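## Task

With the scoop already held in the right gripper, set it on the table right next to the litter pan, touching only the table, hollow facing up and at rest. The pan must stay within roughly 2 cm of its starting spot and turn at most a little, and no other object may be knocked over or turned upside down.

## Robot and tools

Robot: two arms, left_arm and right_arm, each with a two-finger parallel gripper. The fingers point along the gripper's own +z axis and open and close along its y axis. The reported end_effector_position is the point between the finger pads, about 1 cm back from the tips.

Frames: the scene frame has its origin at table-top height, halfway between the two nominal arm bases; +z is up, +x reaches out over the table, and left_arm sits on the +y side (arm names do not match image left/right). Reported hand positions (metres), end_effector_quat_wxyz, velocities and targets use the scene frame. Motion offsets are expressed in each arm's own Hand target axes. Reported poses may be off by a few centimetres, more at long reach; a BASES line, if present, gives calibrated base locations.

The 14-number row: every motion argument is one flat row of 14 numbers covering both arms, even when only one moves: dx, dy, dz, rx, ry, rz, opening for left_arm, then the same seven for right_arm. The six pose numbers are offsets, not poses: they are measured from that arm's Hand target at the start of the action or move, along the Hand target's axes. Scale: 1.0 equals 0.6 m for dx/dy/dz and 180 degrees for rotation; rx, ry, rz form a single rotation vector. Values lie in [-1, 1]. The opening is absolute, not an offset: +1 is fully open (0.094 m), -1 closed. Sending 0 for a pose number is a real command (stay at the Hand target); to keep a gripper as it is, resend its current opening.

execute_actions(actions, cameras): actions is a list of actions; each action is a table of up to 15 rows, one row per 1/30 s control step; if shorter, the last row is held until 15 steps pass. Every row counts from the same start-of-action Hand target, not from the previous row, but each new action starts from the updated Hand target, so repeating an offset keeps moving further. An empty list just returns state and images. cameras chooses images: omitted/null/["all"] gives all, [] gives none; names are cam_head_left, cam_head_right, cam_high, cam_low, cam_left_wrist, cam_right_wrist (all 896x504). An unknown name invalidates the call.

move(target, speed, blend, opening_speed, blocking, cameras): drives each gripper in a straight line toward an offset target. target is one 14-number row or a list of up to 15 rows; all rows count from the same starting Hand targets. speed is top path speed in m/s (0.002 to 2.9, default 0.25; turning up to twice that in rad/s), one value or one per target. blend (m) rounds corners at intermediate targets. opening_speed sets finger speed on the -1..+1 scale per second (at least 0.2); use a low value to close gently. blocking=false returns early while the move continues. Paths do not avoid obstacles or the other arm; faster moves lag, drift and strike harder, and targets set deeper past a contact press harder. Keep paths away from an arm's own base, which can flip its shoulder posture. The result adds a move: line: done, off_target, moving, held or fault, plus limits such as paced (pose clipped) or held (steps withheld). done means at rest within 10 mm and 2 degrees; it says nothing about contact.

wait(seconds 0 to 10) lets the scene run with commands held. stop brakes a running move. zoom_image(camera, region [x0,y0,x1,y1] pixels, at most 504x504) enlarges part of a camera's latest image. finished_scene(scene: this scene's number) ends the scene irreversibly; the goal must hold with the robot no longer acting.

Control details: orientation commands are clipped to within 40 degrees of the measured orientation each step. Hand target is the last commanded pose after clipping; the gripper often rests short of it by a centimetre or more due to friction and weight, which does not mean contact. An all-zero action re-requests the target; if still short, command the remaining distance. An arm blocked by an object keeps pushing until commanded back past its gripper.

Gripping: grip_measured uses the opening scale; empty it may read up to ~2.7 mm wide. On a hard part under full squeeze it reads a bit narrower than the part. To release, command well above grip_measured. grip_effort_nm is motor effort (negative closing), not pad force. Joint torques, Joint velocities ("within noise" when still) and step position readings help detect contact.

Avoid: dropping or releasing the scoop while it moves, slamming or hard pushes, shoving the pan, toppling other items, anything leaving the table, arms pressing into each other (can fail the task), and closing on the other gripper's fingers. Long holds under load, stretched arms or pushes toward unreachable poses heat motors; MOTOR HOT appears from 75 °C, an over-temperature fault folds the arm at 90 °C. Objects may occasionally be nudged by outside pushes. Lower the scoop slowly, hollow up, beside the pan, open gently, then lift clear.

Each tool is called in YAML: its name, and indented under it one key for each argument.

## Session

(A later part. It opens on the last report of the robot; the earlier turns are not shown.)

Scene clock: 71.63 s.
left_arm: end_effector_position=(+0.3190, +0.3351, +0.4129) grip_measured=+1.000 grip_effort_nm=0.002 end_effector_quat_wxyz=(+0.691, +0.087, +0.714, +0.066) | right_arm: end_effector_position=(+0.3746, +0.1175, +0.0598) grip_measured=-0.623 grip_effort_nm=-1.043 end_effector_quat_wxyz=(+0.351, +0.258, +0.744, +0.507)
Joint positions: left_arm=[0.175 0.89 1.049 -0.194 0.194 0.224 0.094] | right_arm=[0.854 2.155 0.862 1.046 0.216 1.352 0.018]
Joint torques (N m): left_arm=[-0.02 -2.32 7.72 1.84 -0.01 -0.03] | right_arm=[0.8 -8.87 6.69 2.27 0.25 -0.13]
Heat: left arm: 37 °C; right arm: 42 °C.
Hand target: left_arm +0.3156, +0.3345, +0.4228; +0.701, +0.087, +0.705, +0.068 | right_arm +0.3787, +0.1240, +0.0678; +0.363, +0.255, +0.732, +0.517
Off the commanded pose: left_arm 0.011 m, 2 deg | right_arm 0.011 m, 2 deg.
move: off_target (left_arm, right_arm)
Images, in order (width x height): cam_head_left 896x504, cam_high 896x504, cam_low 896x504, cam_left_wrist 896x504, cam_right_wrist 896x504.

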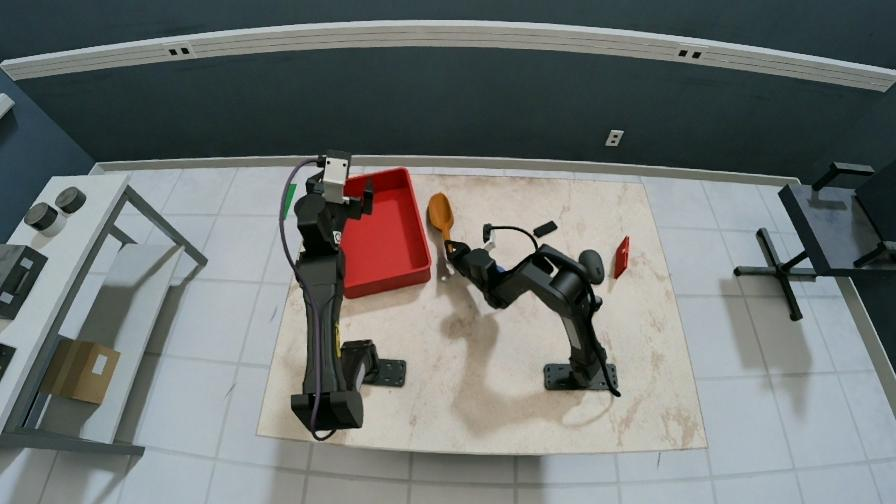

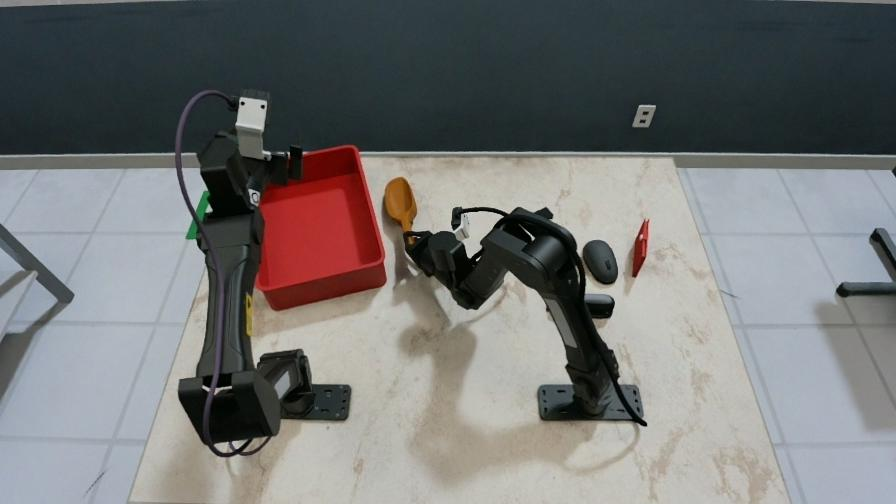

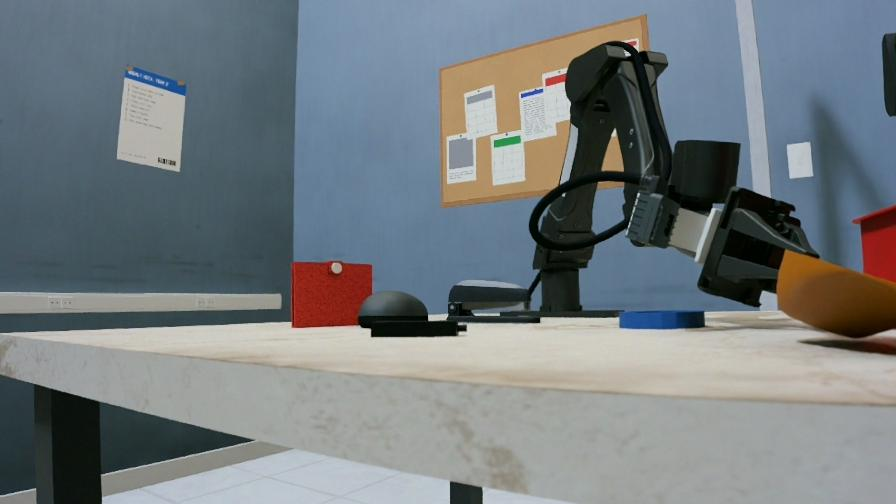

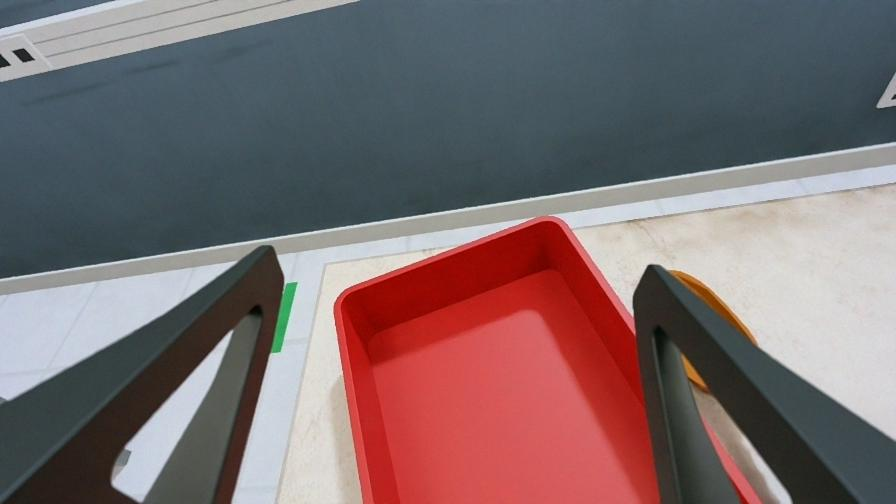

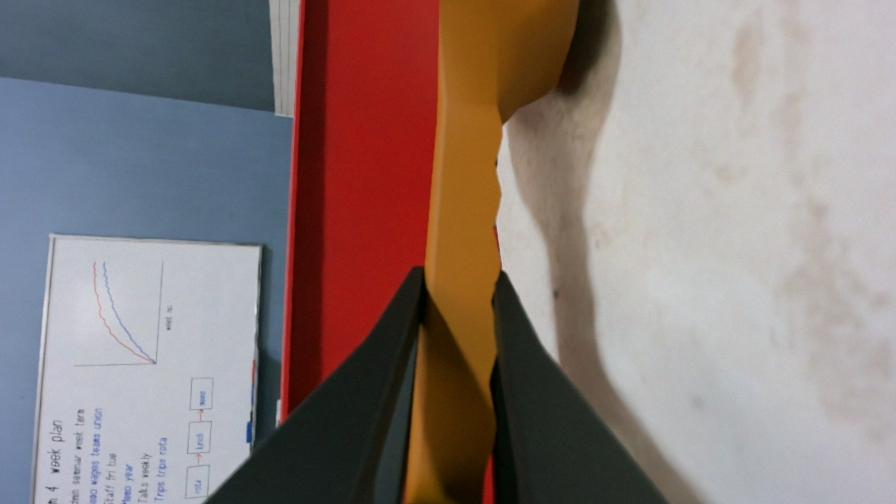

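move:
  target: [0,0,0,0,0,0,1,0,0,0,-0.027,0.005,0.061,-0.98]
  speed: 0.1
  cameras: ["cam_head_left","cam_high","cam_low","cam_right_wrist"]

zoom_image:
  camera: "cam_low"
  region: [600, 130, 896, 370]

zoom_image:
  camera: "cam_high"
  region: [350, 150, 490, 310]

Scene clock: 81.40 s.
left_arm: end_effector_position=(+0.3190, +0.3351, +0.4129) grip_measured=+1.000 grip_effort_nm=-0.007 end_effector_quat_wxyz=(+0.691, +0.087, +0.714, +0.066) | right_arm: end_effector_position=(+0.3744, +0.1239, +0.0634) grip_measured=-0.623 grip_effort_nm=-1.028 end_effector_quat_wxyz=(+0.307, +0.308, +0.696, +0.571)
Joint positions: left_arm=[0.175 0.89 1.049 -0.194 0.194 0.224 0.094] | right_arm=[0.854 2.217 0.862 1.194 0.19 1.525 0.018]
Joint torques (N m): left_arm=[-0.06 -2.36 7.72 1.85 -0.01 -0.03] | right_arm=[-0.54 -8.72 4.98 2.46 0.06 -0.14]
Heat: left arm: 37 °C; right arm: 41 °C.
Hand target: left_arm +0.3156, +0.3345, +0.4228; +0.701, +0.087, +0.705, +0.068 | right_arm +0.3787, +0.1240, +0.0679; +0.317, +0.304, +0.685, +0.582
Off the commanded pose: left_arm 0.011 m, 2 deg | right_arm 0.006 m, 2 deg.
move: off_target (left_arm)
Images, in order (width x height): cam_head_left 896x504, cam_high 896x504, cam_low 896x504, cam_right_wrist 896x504.

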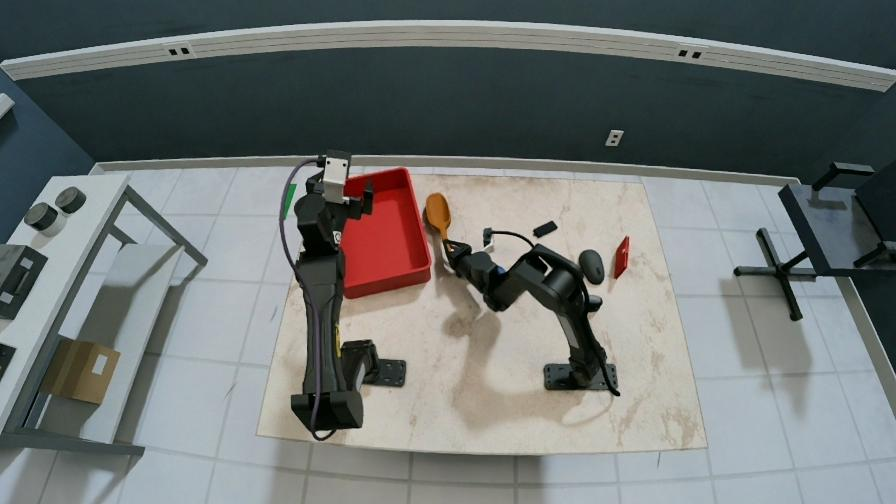

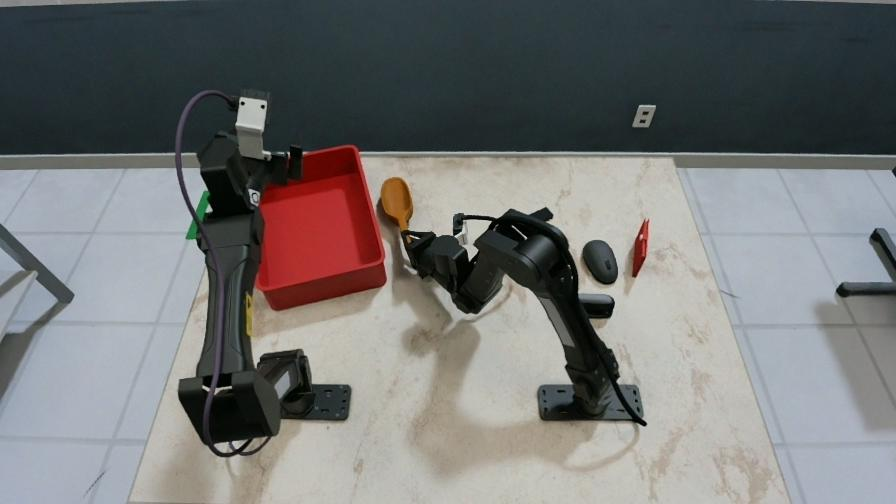

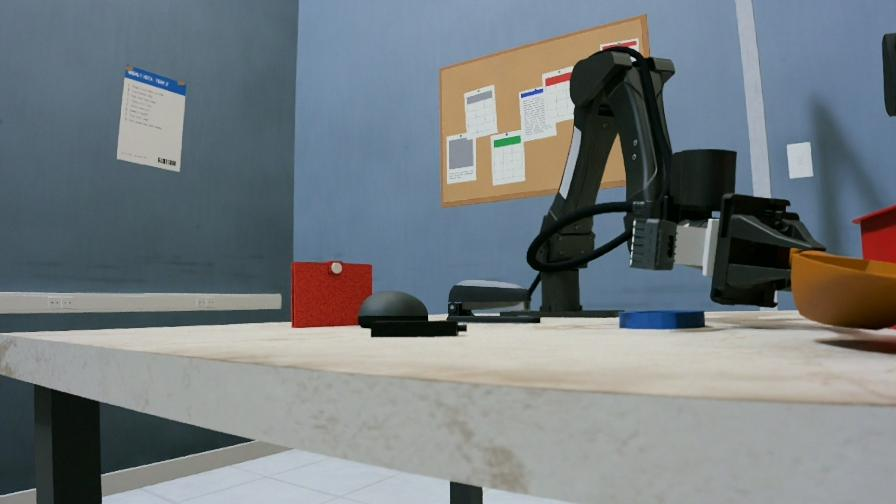

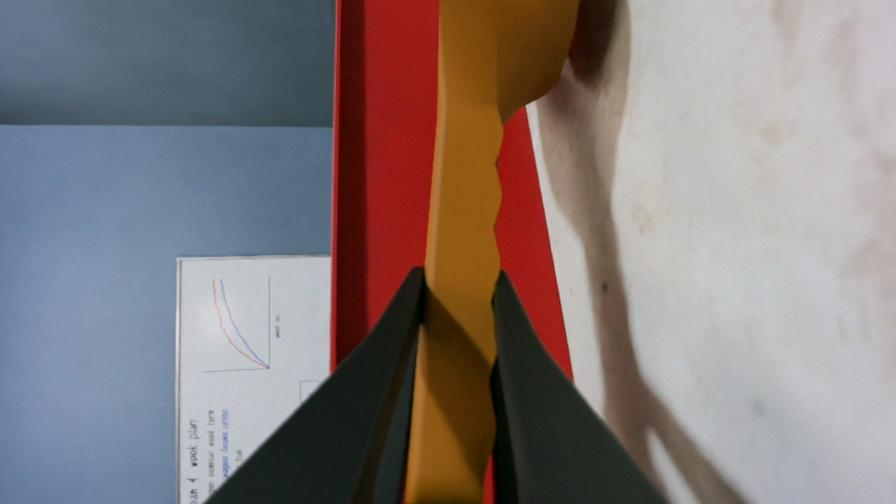

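Scaled by 1.703.

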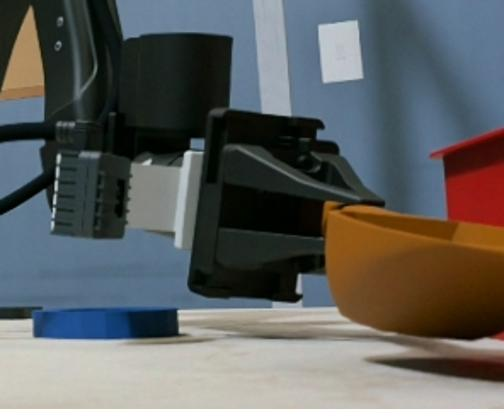

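Scaled by 3.150.

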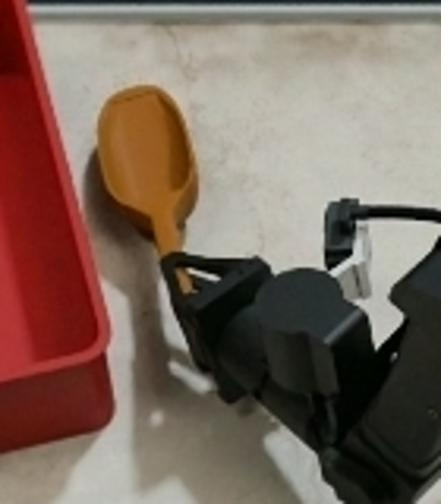

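move:
  target: [0,0,0,0,0,0,1,0.002,-0.0248,0.003,0,0,0,-0.98]
  speed: 0.06
  cameras: ["cam_low"]

zoom_image:
  camera: "cam_low"
  region: [600, 130, 896, 370]

Scene clock: 86.87 s.
left_arm: end_effector_position=(+0.3190, +0.3351, +0.4129) grip_measured=+1.000 grip_effort_nm=-0.007 end_effector_quat_wxyz=(+0.691, +0.087, +0.714, +0.066) | right_arm: end_effector_position=(+0.3739, +0.1234, +0.0524) grip_measured=-0.623 grip_effort_nm=-1.028 end_effector_quat_wxyz=(+0.309, +0.307, +0.691, +0.577)
Joint positions: left_arm=[0.175 0.89 1.049 -0.194 0.194 0.224 0.094] | right_arm=[0.854 2.271 0.862 1.263 0.19 1.525 0.018]
Joint torques (N m): left_arm=[-0.06 -2.39 7.77 1.83 -0.01 -0.05] | right_arm=[-0.49 -8.54 5.34 2.26 0.06 -0.14]
Heat: left arm: 37 °C; right arm: 42 °C.
Hand target: left_arm +0.3156, +0.3345, +0.4228; +0.701, +0.087, +0.705, +0.068 | right_arm +0.3787, +0.1239, +0.0527; +0.317, +0.304, +0.685, +0.581
Off the commanded pose: left_arm 0.011 m, 2 deg | right_arm 0.005 m, 1 deg.
move: off_target (left_arm)
Images, in order (width x height): cam_low 896x504.

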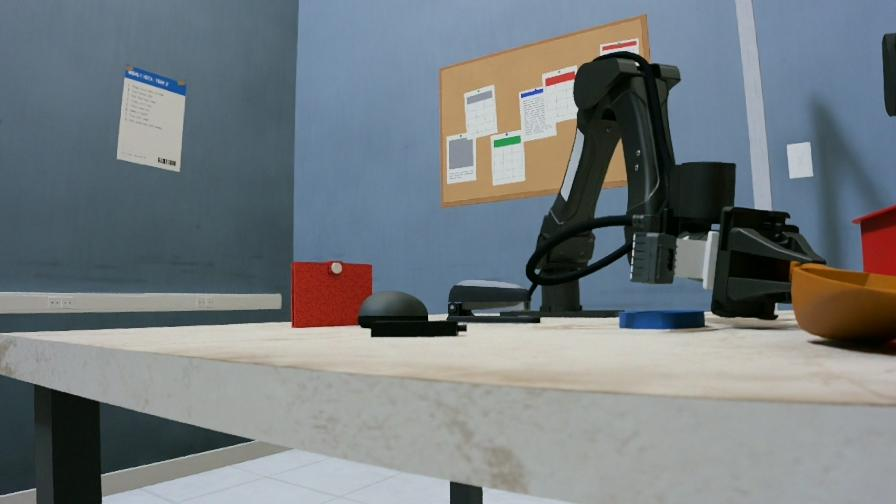

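Scaled by 1.703.

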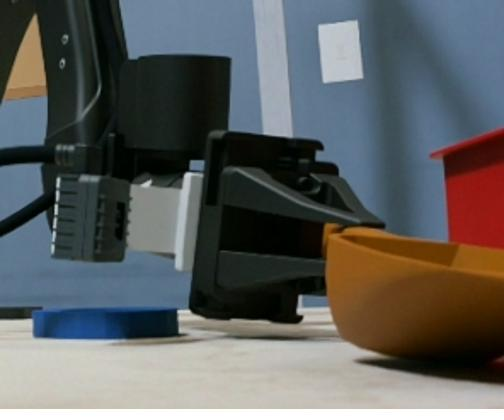

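move:
  target: [0,0,0,0,0,0,1,0.001,-0.01,0.0012,0,0,0,-0.98]
  speed: 0.05
  cameras: ["cam_low"]

zoom_image:
  camera: "cam_low"
  region: [700, 200, 896, 370]

Scene clock: 90.20 s.
left_arm: end_effector_position=(+0.3190, +0.3351, +0.4129) grip_measured=+1.000 grip_effort_nm=-0.007 end_effector_quat_wxyz=(+0.691, +0.087, +0.714, +0.066) | right_arm: end_effector_position=(+0.3738, +0.1232, +0.0503) grip_measured=-0.623 grip_effort_nm=-1.028 end_effector_quat_wxyz=(+0.310, +0.306, +0.686, +0.582)
Joint positions: left_arm=[0.175 0.89 1.049 -0.194 0.194 0.224 0.094] | right_arm=[0.854 2.292 0.862 1.298 0.19 1.525 0.018]
Joint torques (N m): left_arm=[-0.05 -2.41 7.76 1.85 -0.01 -0.04] | right_arm=[-0.51 -8.25 5.55 2.11 0.07 -0.15]
Heat: left arm: 37 °C; right arm: 42 °C.
Hand target: left_arm +0.3156, +0.3345, +0.4228; +0.701, +0.087, +0.705, +0.068 | right_arm +0.3786, +0.1240, +0.0467; +0.317, +0.304, +0.685, +0.582
Off the commanded pose: left_arm 0.011 m, 2 deg | right_arm 0.006 m, 1 deg.
move: off_target (left_arm)
Images, in order (width x height): cam_low 896x504.

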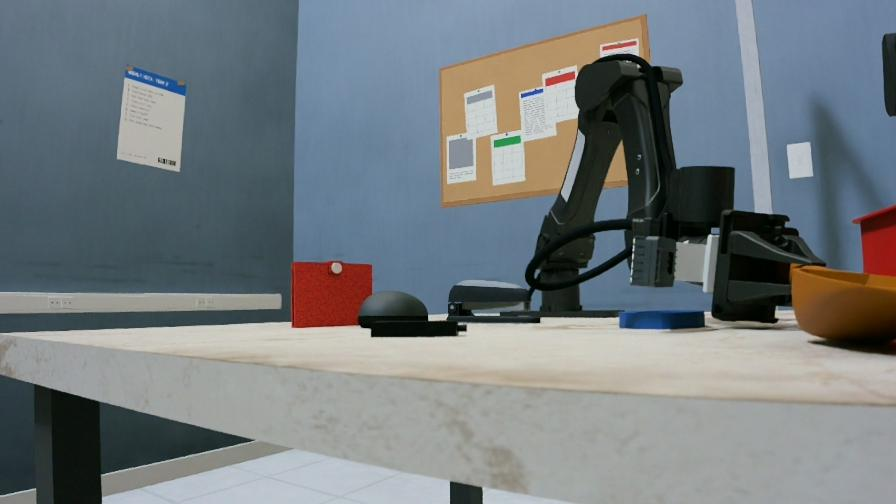

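Scaled by 2.571.

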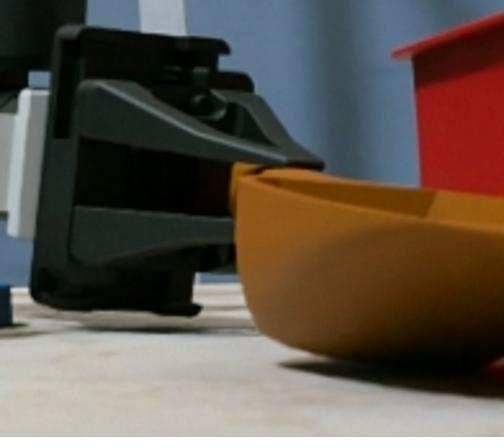

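move:
  target: [0,0,0,0,0,0,1,0.001,-0.0135,0.0016,0,0,0,-0.98]
  speed: 0.05
  cameras: ["cam_low","cam_right_wrist","cam_high"]

zoom_image:
  camera: "cam_low"
  region: [700, 200, 896, 370]

zoom_image:
  camera: "cam_high"
  region: [350, 150, 490, 310]

Scene clock: 94.83 s.
left_arm: end_effector_position=(+0.3190, +0.3351, +0.4129) grip_measured=+1.000 grip_effort_nm=-0.007 end_effector_quat_wxyz=(+0.691, +0.087, +0.714, +0.066) | right_arm: end_effector_position=(+0.3748, +0.1244, +0.0482) grip_measured=-0.623 grip_effort_nm=-1.038 end_effector_quat_wxyz=(+0.312, +0.305, +0.681, +0.588)
Joint positions: left_arm=[0.175 0.89 1.049 -0.194 0.194 0.224 0.094] | right_arm=[0.854 2.318 0.871 1.332 0.19 1.525 0.018]
Joint torques (N m): left_arm=[0.03 -2.37 7.77 1.84 0.01 -0.02] | right_arm=[-0.51 -7.84 5.18 2.03 0.06 -0.14]
Heat: left arm: 38 °C; right arm: 42 °C.
Hand target: left_arm +0.3156, +0.3345, +0.4228; +0.701, +0.087, +0.705, +0.068 | right_arm +0.3786, +0.1239, +0.0385; +0.317, +0.304, +0.685, +0.581
Off the commanded pose: left_arm 0.011 m, 2 deg | right_arm 0.010 m, 1 deg.
move: off_target (left_arm)
Images, in order (width x height): cam_high 896x504, cam_low 896x504, cam_right_wrist 896x504.

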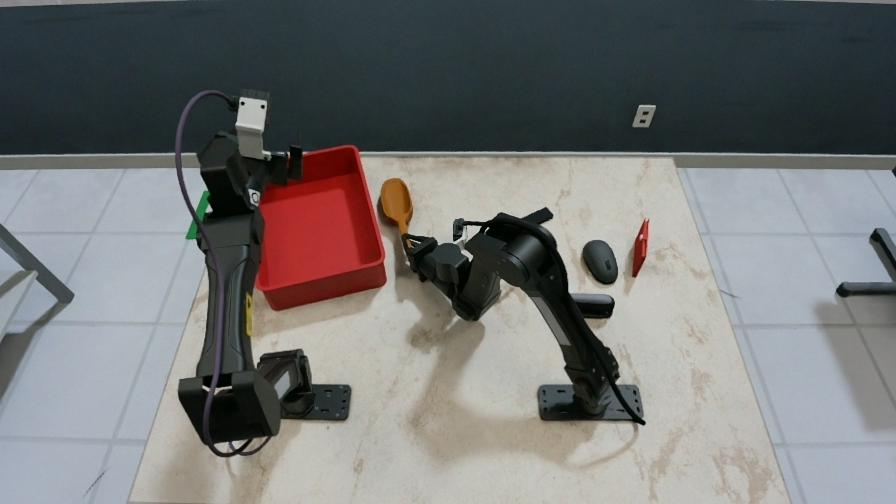

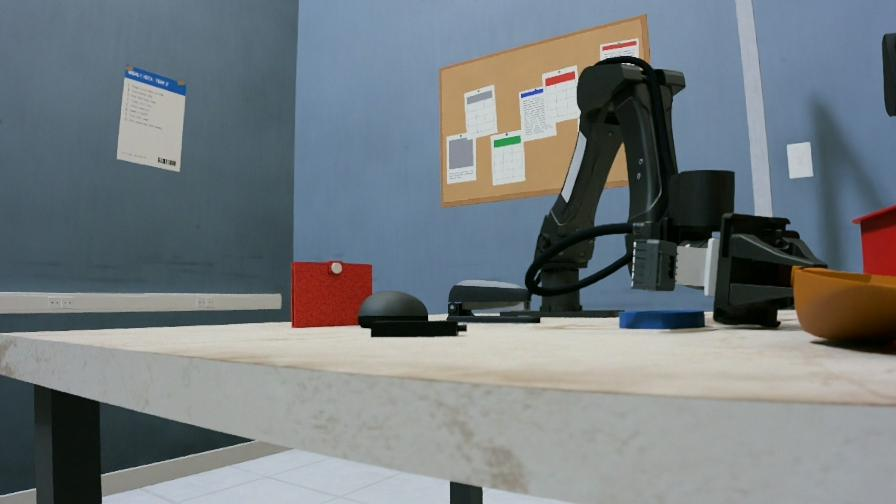

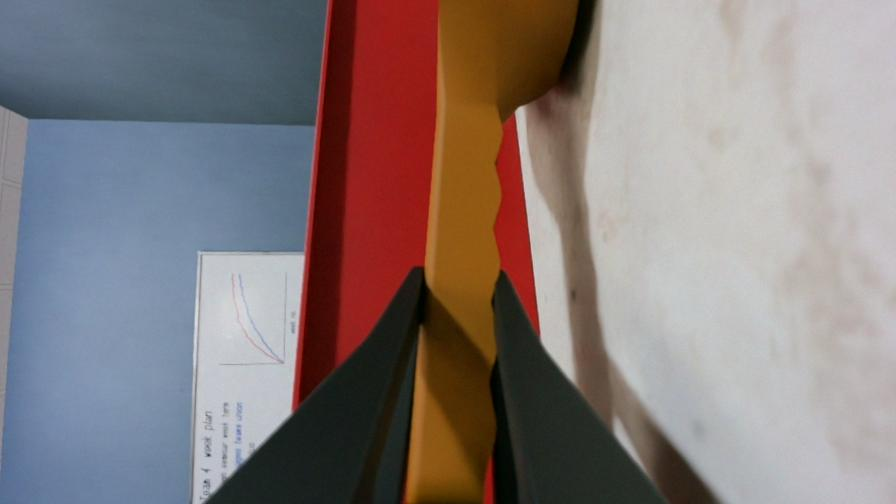

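Scaled by 2.571.

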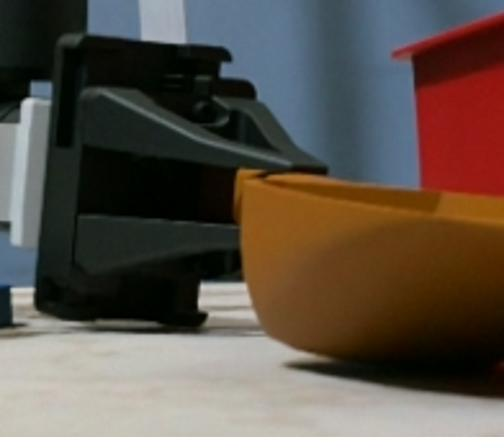

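Scaled by 3.150.

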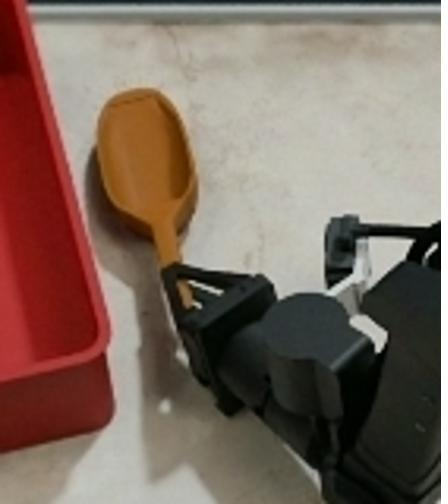

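move:
  target: [0,0,0,0,0,0,1,0,0,0,0,0,0,0.1]
  opening_speed: 0.25
  cameras: ["cam_low","cam_right_wrist","cam_high"]

zoom_image:
  camera: "cam_low"
  region: [700, 200, 896, 370]

zoom_image:
  camera: "cam_high"
  region: [350, 150, 490, 310]

Scene clock: 104.27 s.
left_arm: end_effector_position=(+0.3190, +0.3351, +0.4129) grip_measured=+1.000 grip_effort_nm=-0.007 end_effector_quat_wxyz=(+0.691, +0.087, +0.714, +0.066) | right_arm: end_effector_position=(+0.3748, +0.1244, +0.0487) grip_measured=+0.098 grip_effort_nm=0.120 end_effector_quat_wxyz=(+0.312, +0.305, +0.680, +0.589)
Joint positions: left_arm=[0.175 0.89 1.049 -0.194 0.194 0.224 0.094] | right_arm=[0.854 2.318 0.871 1.334 0.19 1.526 0.052]
Joint torques (N m): left_arm=[-0.08 -2.35 7.73 1.84 -0.02 -0.03] | right_arm=[-0.51 -7.9 5.12 2.02 0.06 -0.14]
Heat: left arm: 38 °C; right arm: 42 °C.
Hand target: left_arm +0.3156, +0.3345, +0.4228; +0.701, +0.087, +0.705, +0.068 | right_arm +0.3786, +0.1239, +0.0386; +0.317, +0.304, +0.685, +0.582
Off the commanded pose: left_arm 0.011 m, 2 deg | right_arm 0.011 m, 1 deg.
move: off_target (left_arm, right_arm)
Images, in order (width x height): cam_high 896x504, cam_low 896x504, cam_right_wrist 896x504.

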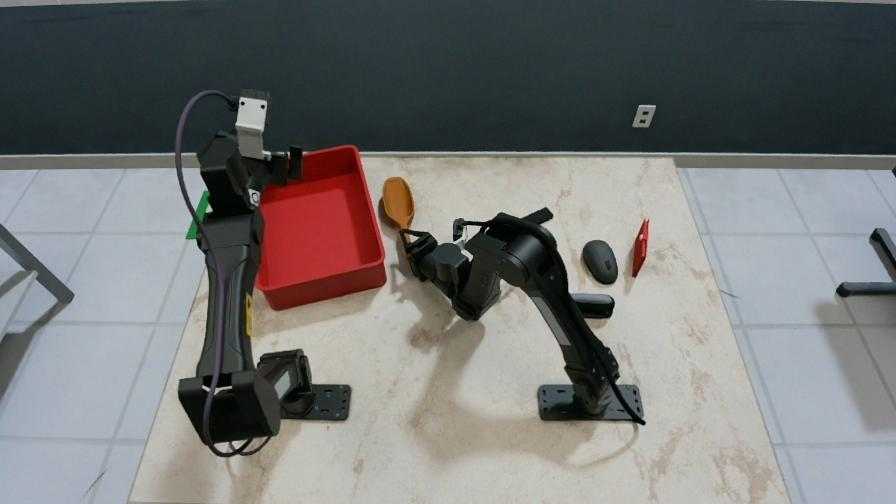

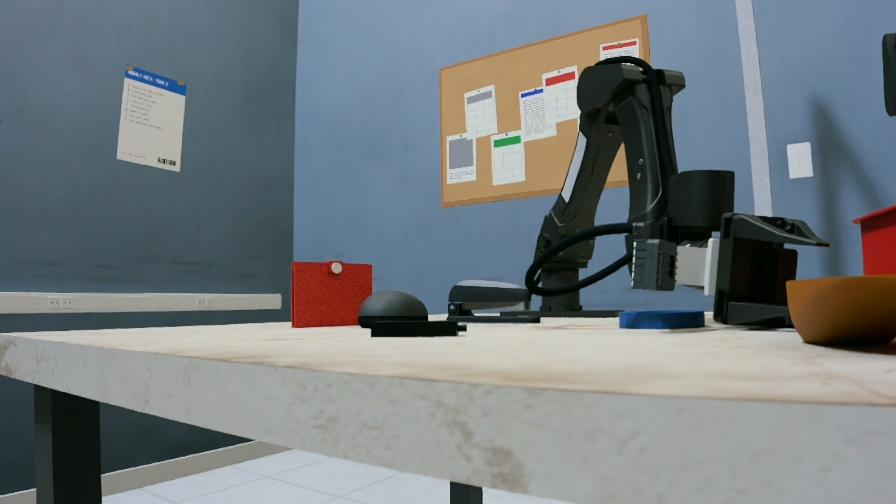

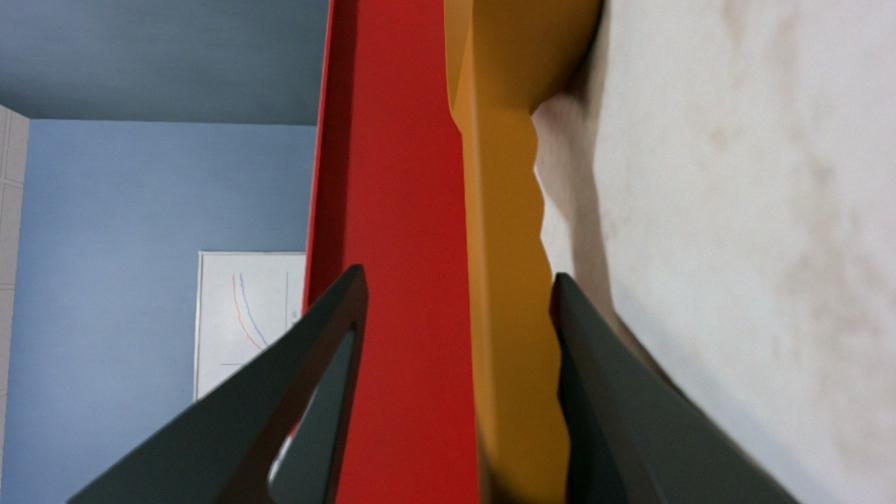

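Scaled by 2.571.

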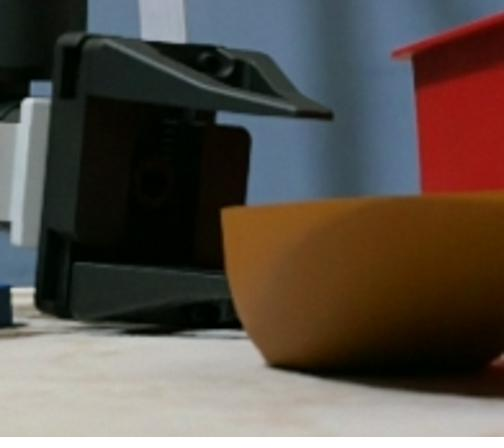

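Scaled by 3.150.

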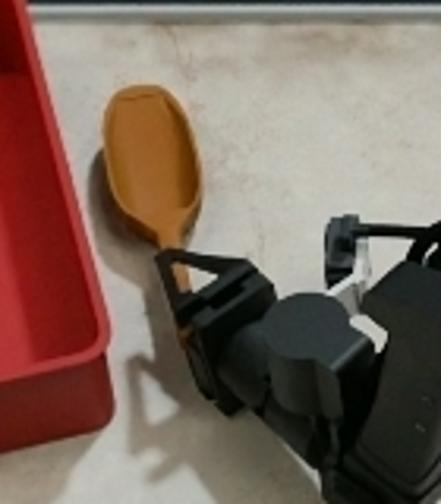

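move:
  target: [0,0,0,0,0,0,1,0,0,0,0,0,0,0.35]
  opening_speed: 0.25
  cameras: ["cam_right_wrist"]

move:
  target: [0,0,0,0,0,0,1,0,0.005,-0.08,0,0,0,0.35]
  speed: 0.06

zoom_image:
  camera: "cam_high"
  region: [350, 150, 490, 310]

zoom_image:
  camera: "cam_low"
  region: [700, 200, 896, 370]

Scene clock: 113.40 s.
left_arm: end_effector_position=(+0.3190, +0.3351, +0.4129) grip_measured=+1.000 grip_effort_nm=0.002 end_effector_quat_wxyz=(+0.691, +0.087, +0.714, +0.066) | right_arm: end_effector_position=(+0.3752, +0.1249, +0.0552) grip_measured=+0.347 grip_effort_nm=0.139 end_effector_quat_wxyz=(+0.314, +0.305, +0.671, +0.599)
Joint positions: left_arm=[0.175 0.89 1.049 -0.194 0.194 0.224 0.094] | right_arm=[0.854 2.318 0.871 1.36 0.19 1.531 0.063]
Joint torques (N m): left_arm=[-0.09 -2.37 7.76 1.84 -0.02 -0.03] | right_arm=[-0.51 -7.94 4.93 1.73 0.06 -0.21]
Heat: left arm: 38 °C; right arm: 41 °C.
Hand target: left_arm +0.3156, +0.3345, +0.4228; +0.701, +0.087, +0.705, +0.068 | right_arm +0.3786, +0.1239, +0.0385; +0.317, +0.304, +0.685, +0.581
Off the commanded pose: left_arm 0.011 m, 2 deg | right_arm 0.017 m, 3 deg.
move: off_target (left_arm, right_arm)
Images, in order (width x height): cam_right_wrist 896x504.

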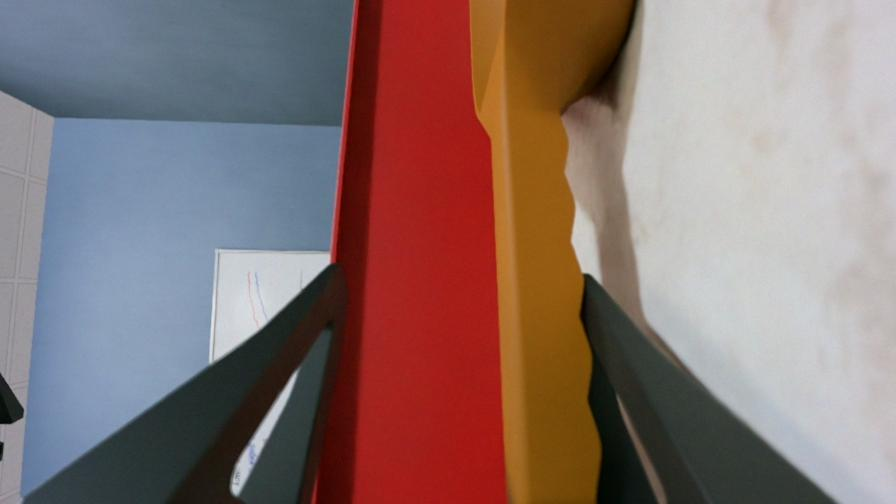

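Scene clock: 114.57 s.
left_arm: end_effector_position=(+0.3190, +0.3351, +0.4129) grip_measured=+1.000 grip_effort_nm=-0.007 end_effector_quat_wxyz=(+0.691, +0.087, +0.714, +0.066) | right_arm: end_effector_position=(+0.3515, +0.1006, +0.0507) grip_measured=+0.347 grip_effort_nm=0.129 end_effector_quat_wxyz=(+0.307, +0.317, +0.683, +0.582)
Joint positions: left_arm=[0.175 0.89 1.049 -0.194 0.194 0.224 0.094] | right_arm=[0.865 2.241 0.724 1.38 0.213 1.549 0.063]
Joint torques (N m): left_arm=[-0.06 -2.4 7.77 1.85 -0.02 -0.03] | right_arm=[1.25 -8.79 0.09 2.66 0.11 -0.34]
Heat: left arm: 38 °C; right arm: 41 °C.
Hand target: left_arm +0.3156, +0.3345, +0.4228; +0.701, +0.087, +0.705, +0.068 | right_arm +0.3409, +0.0954, +0.0474; +0.317, +0.304, +0.685, +0.581
Off the commanded pose: left_arm 0.011 m, 2 deg | right_arm 0.012 m, 2 deg.
move: off_target (left_arm, right_arm)

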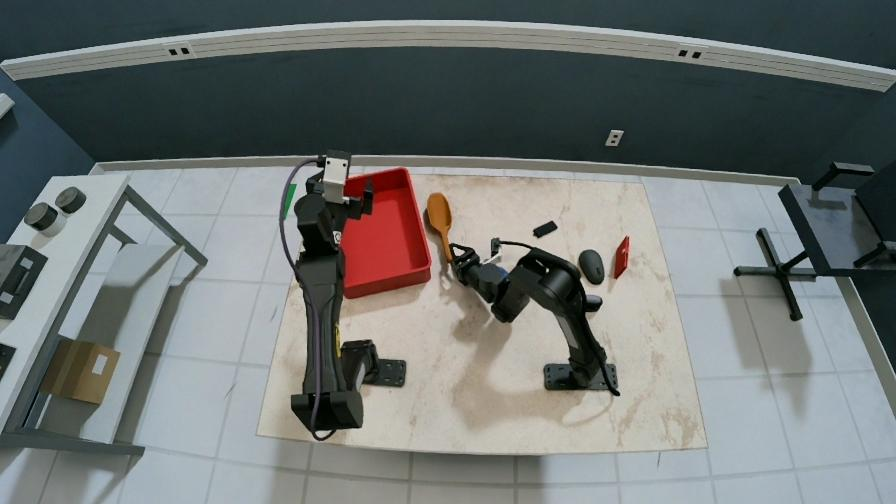

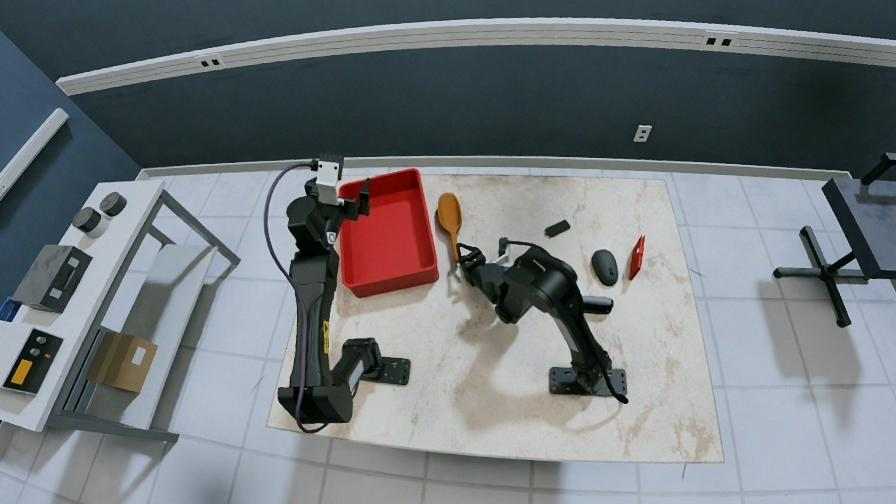

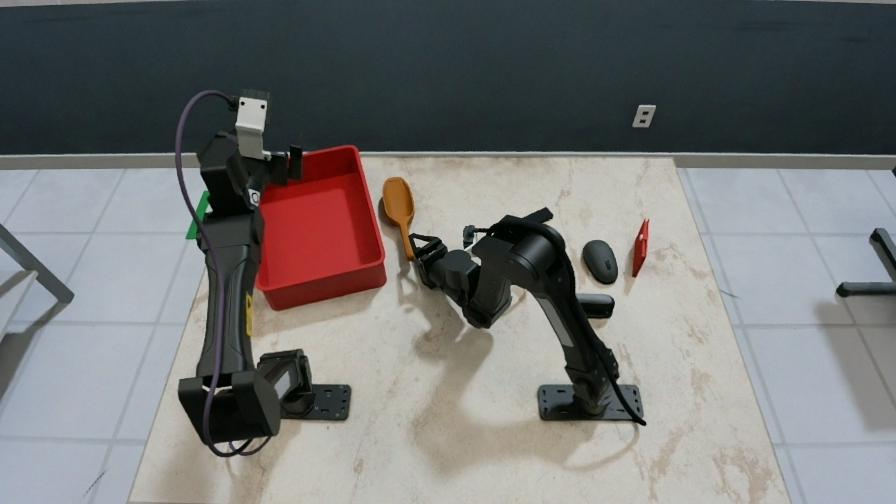

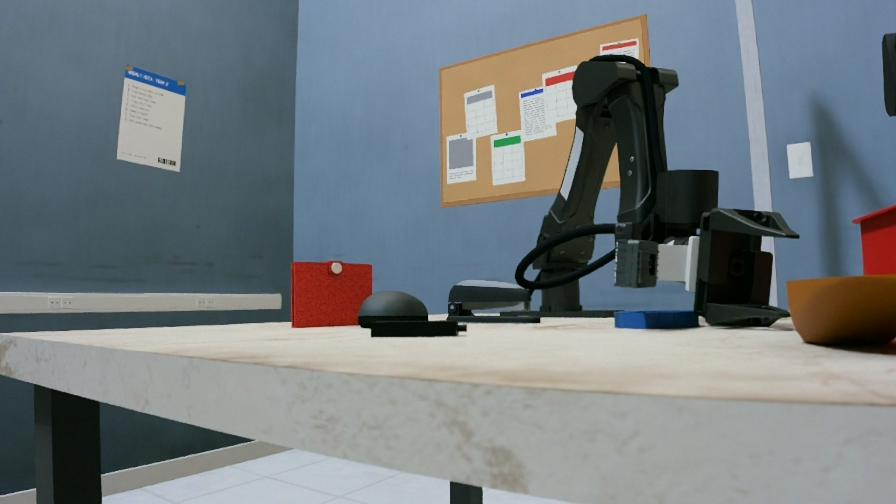

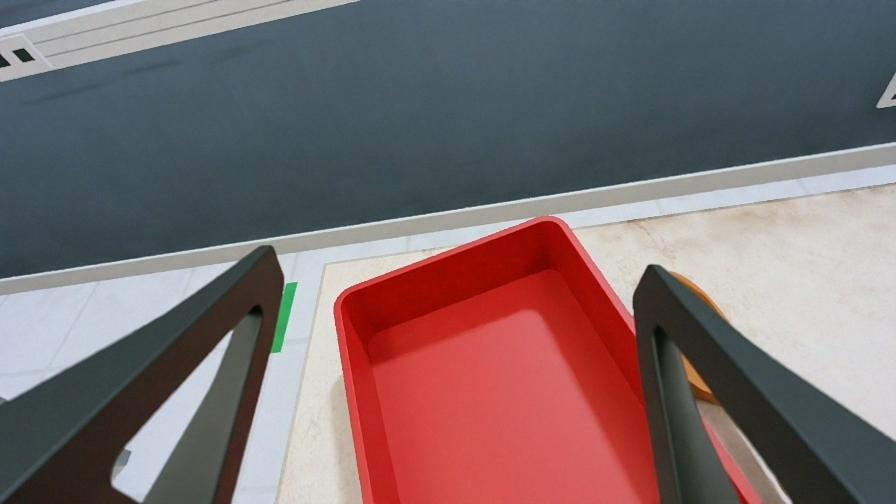

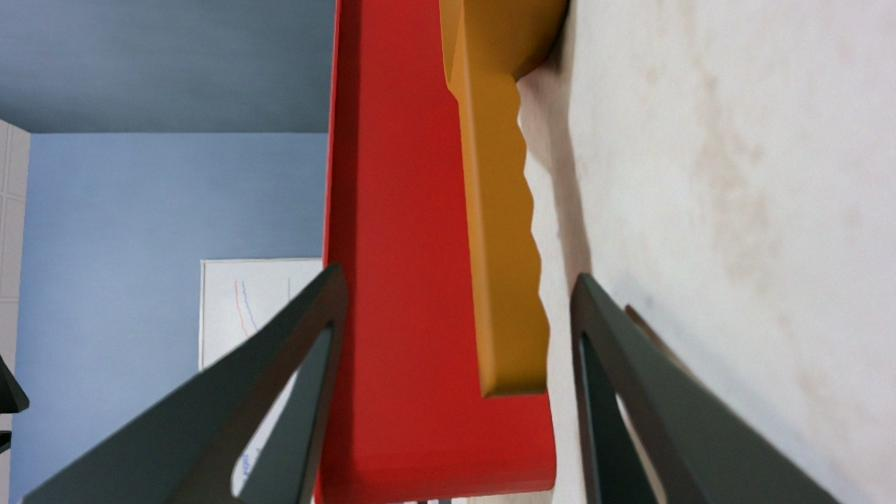

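Scaled by 3.150.

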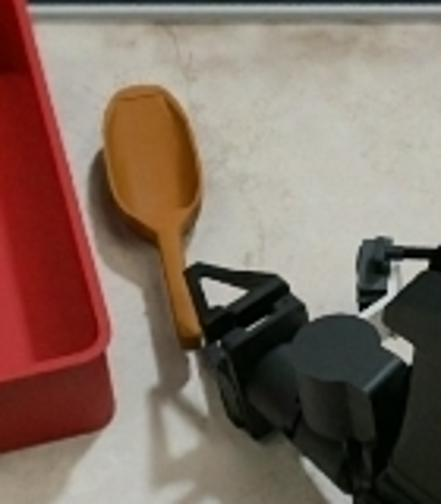

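Scaled by 2.571.

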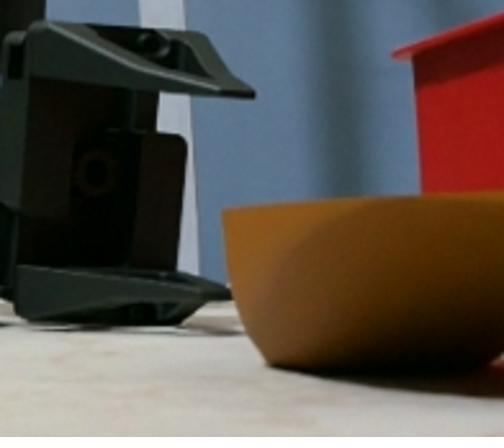

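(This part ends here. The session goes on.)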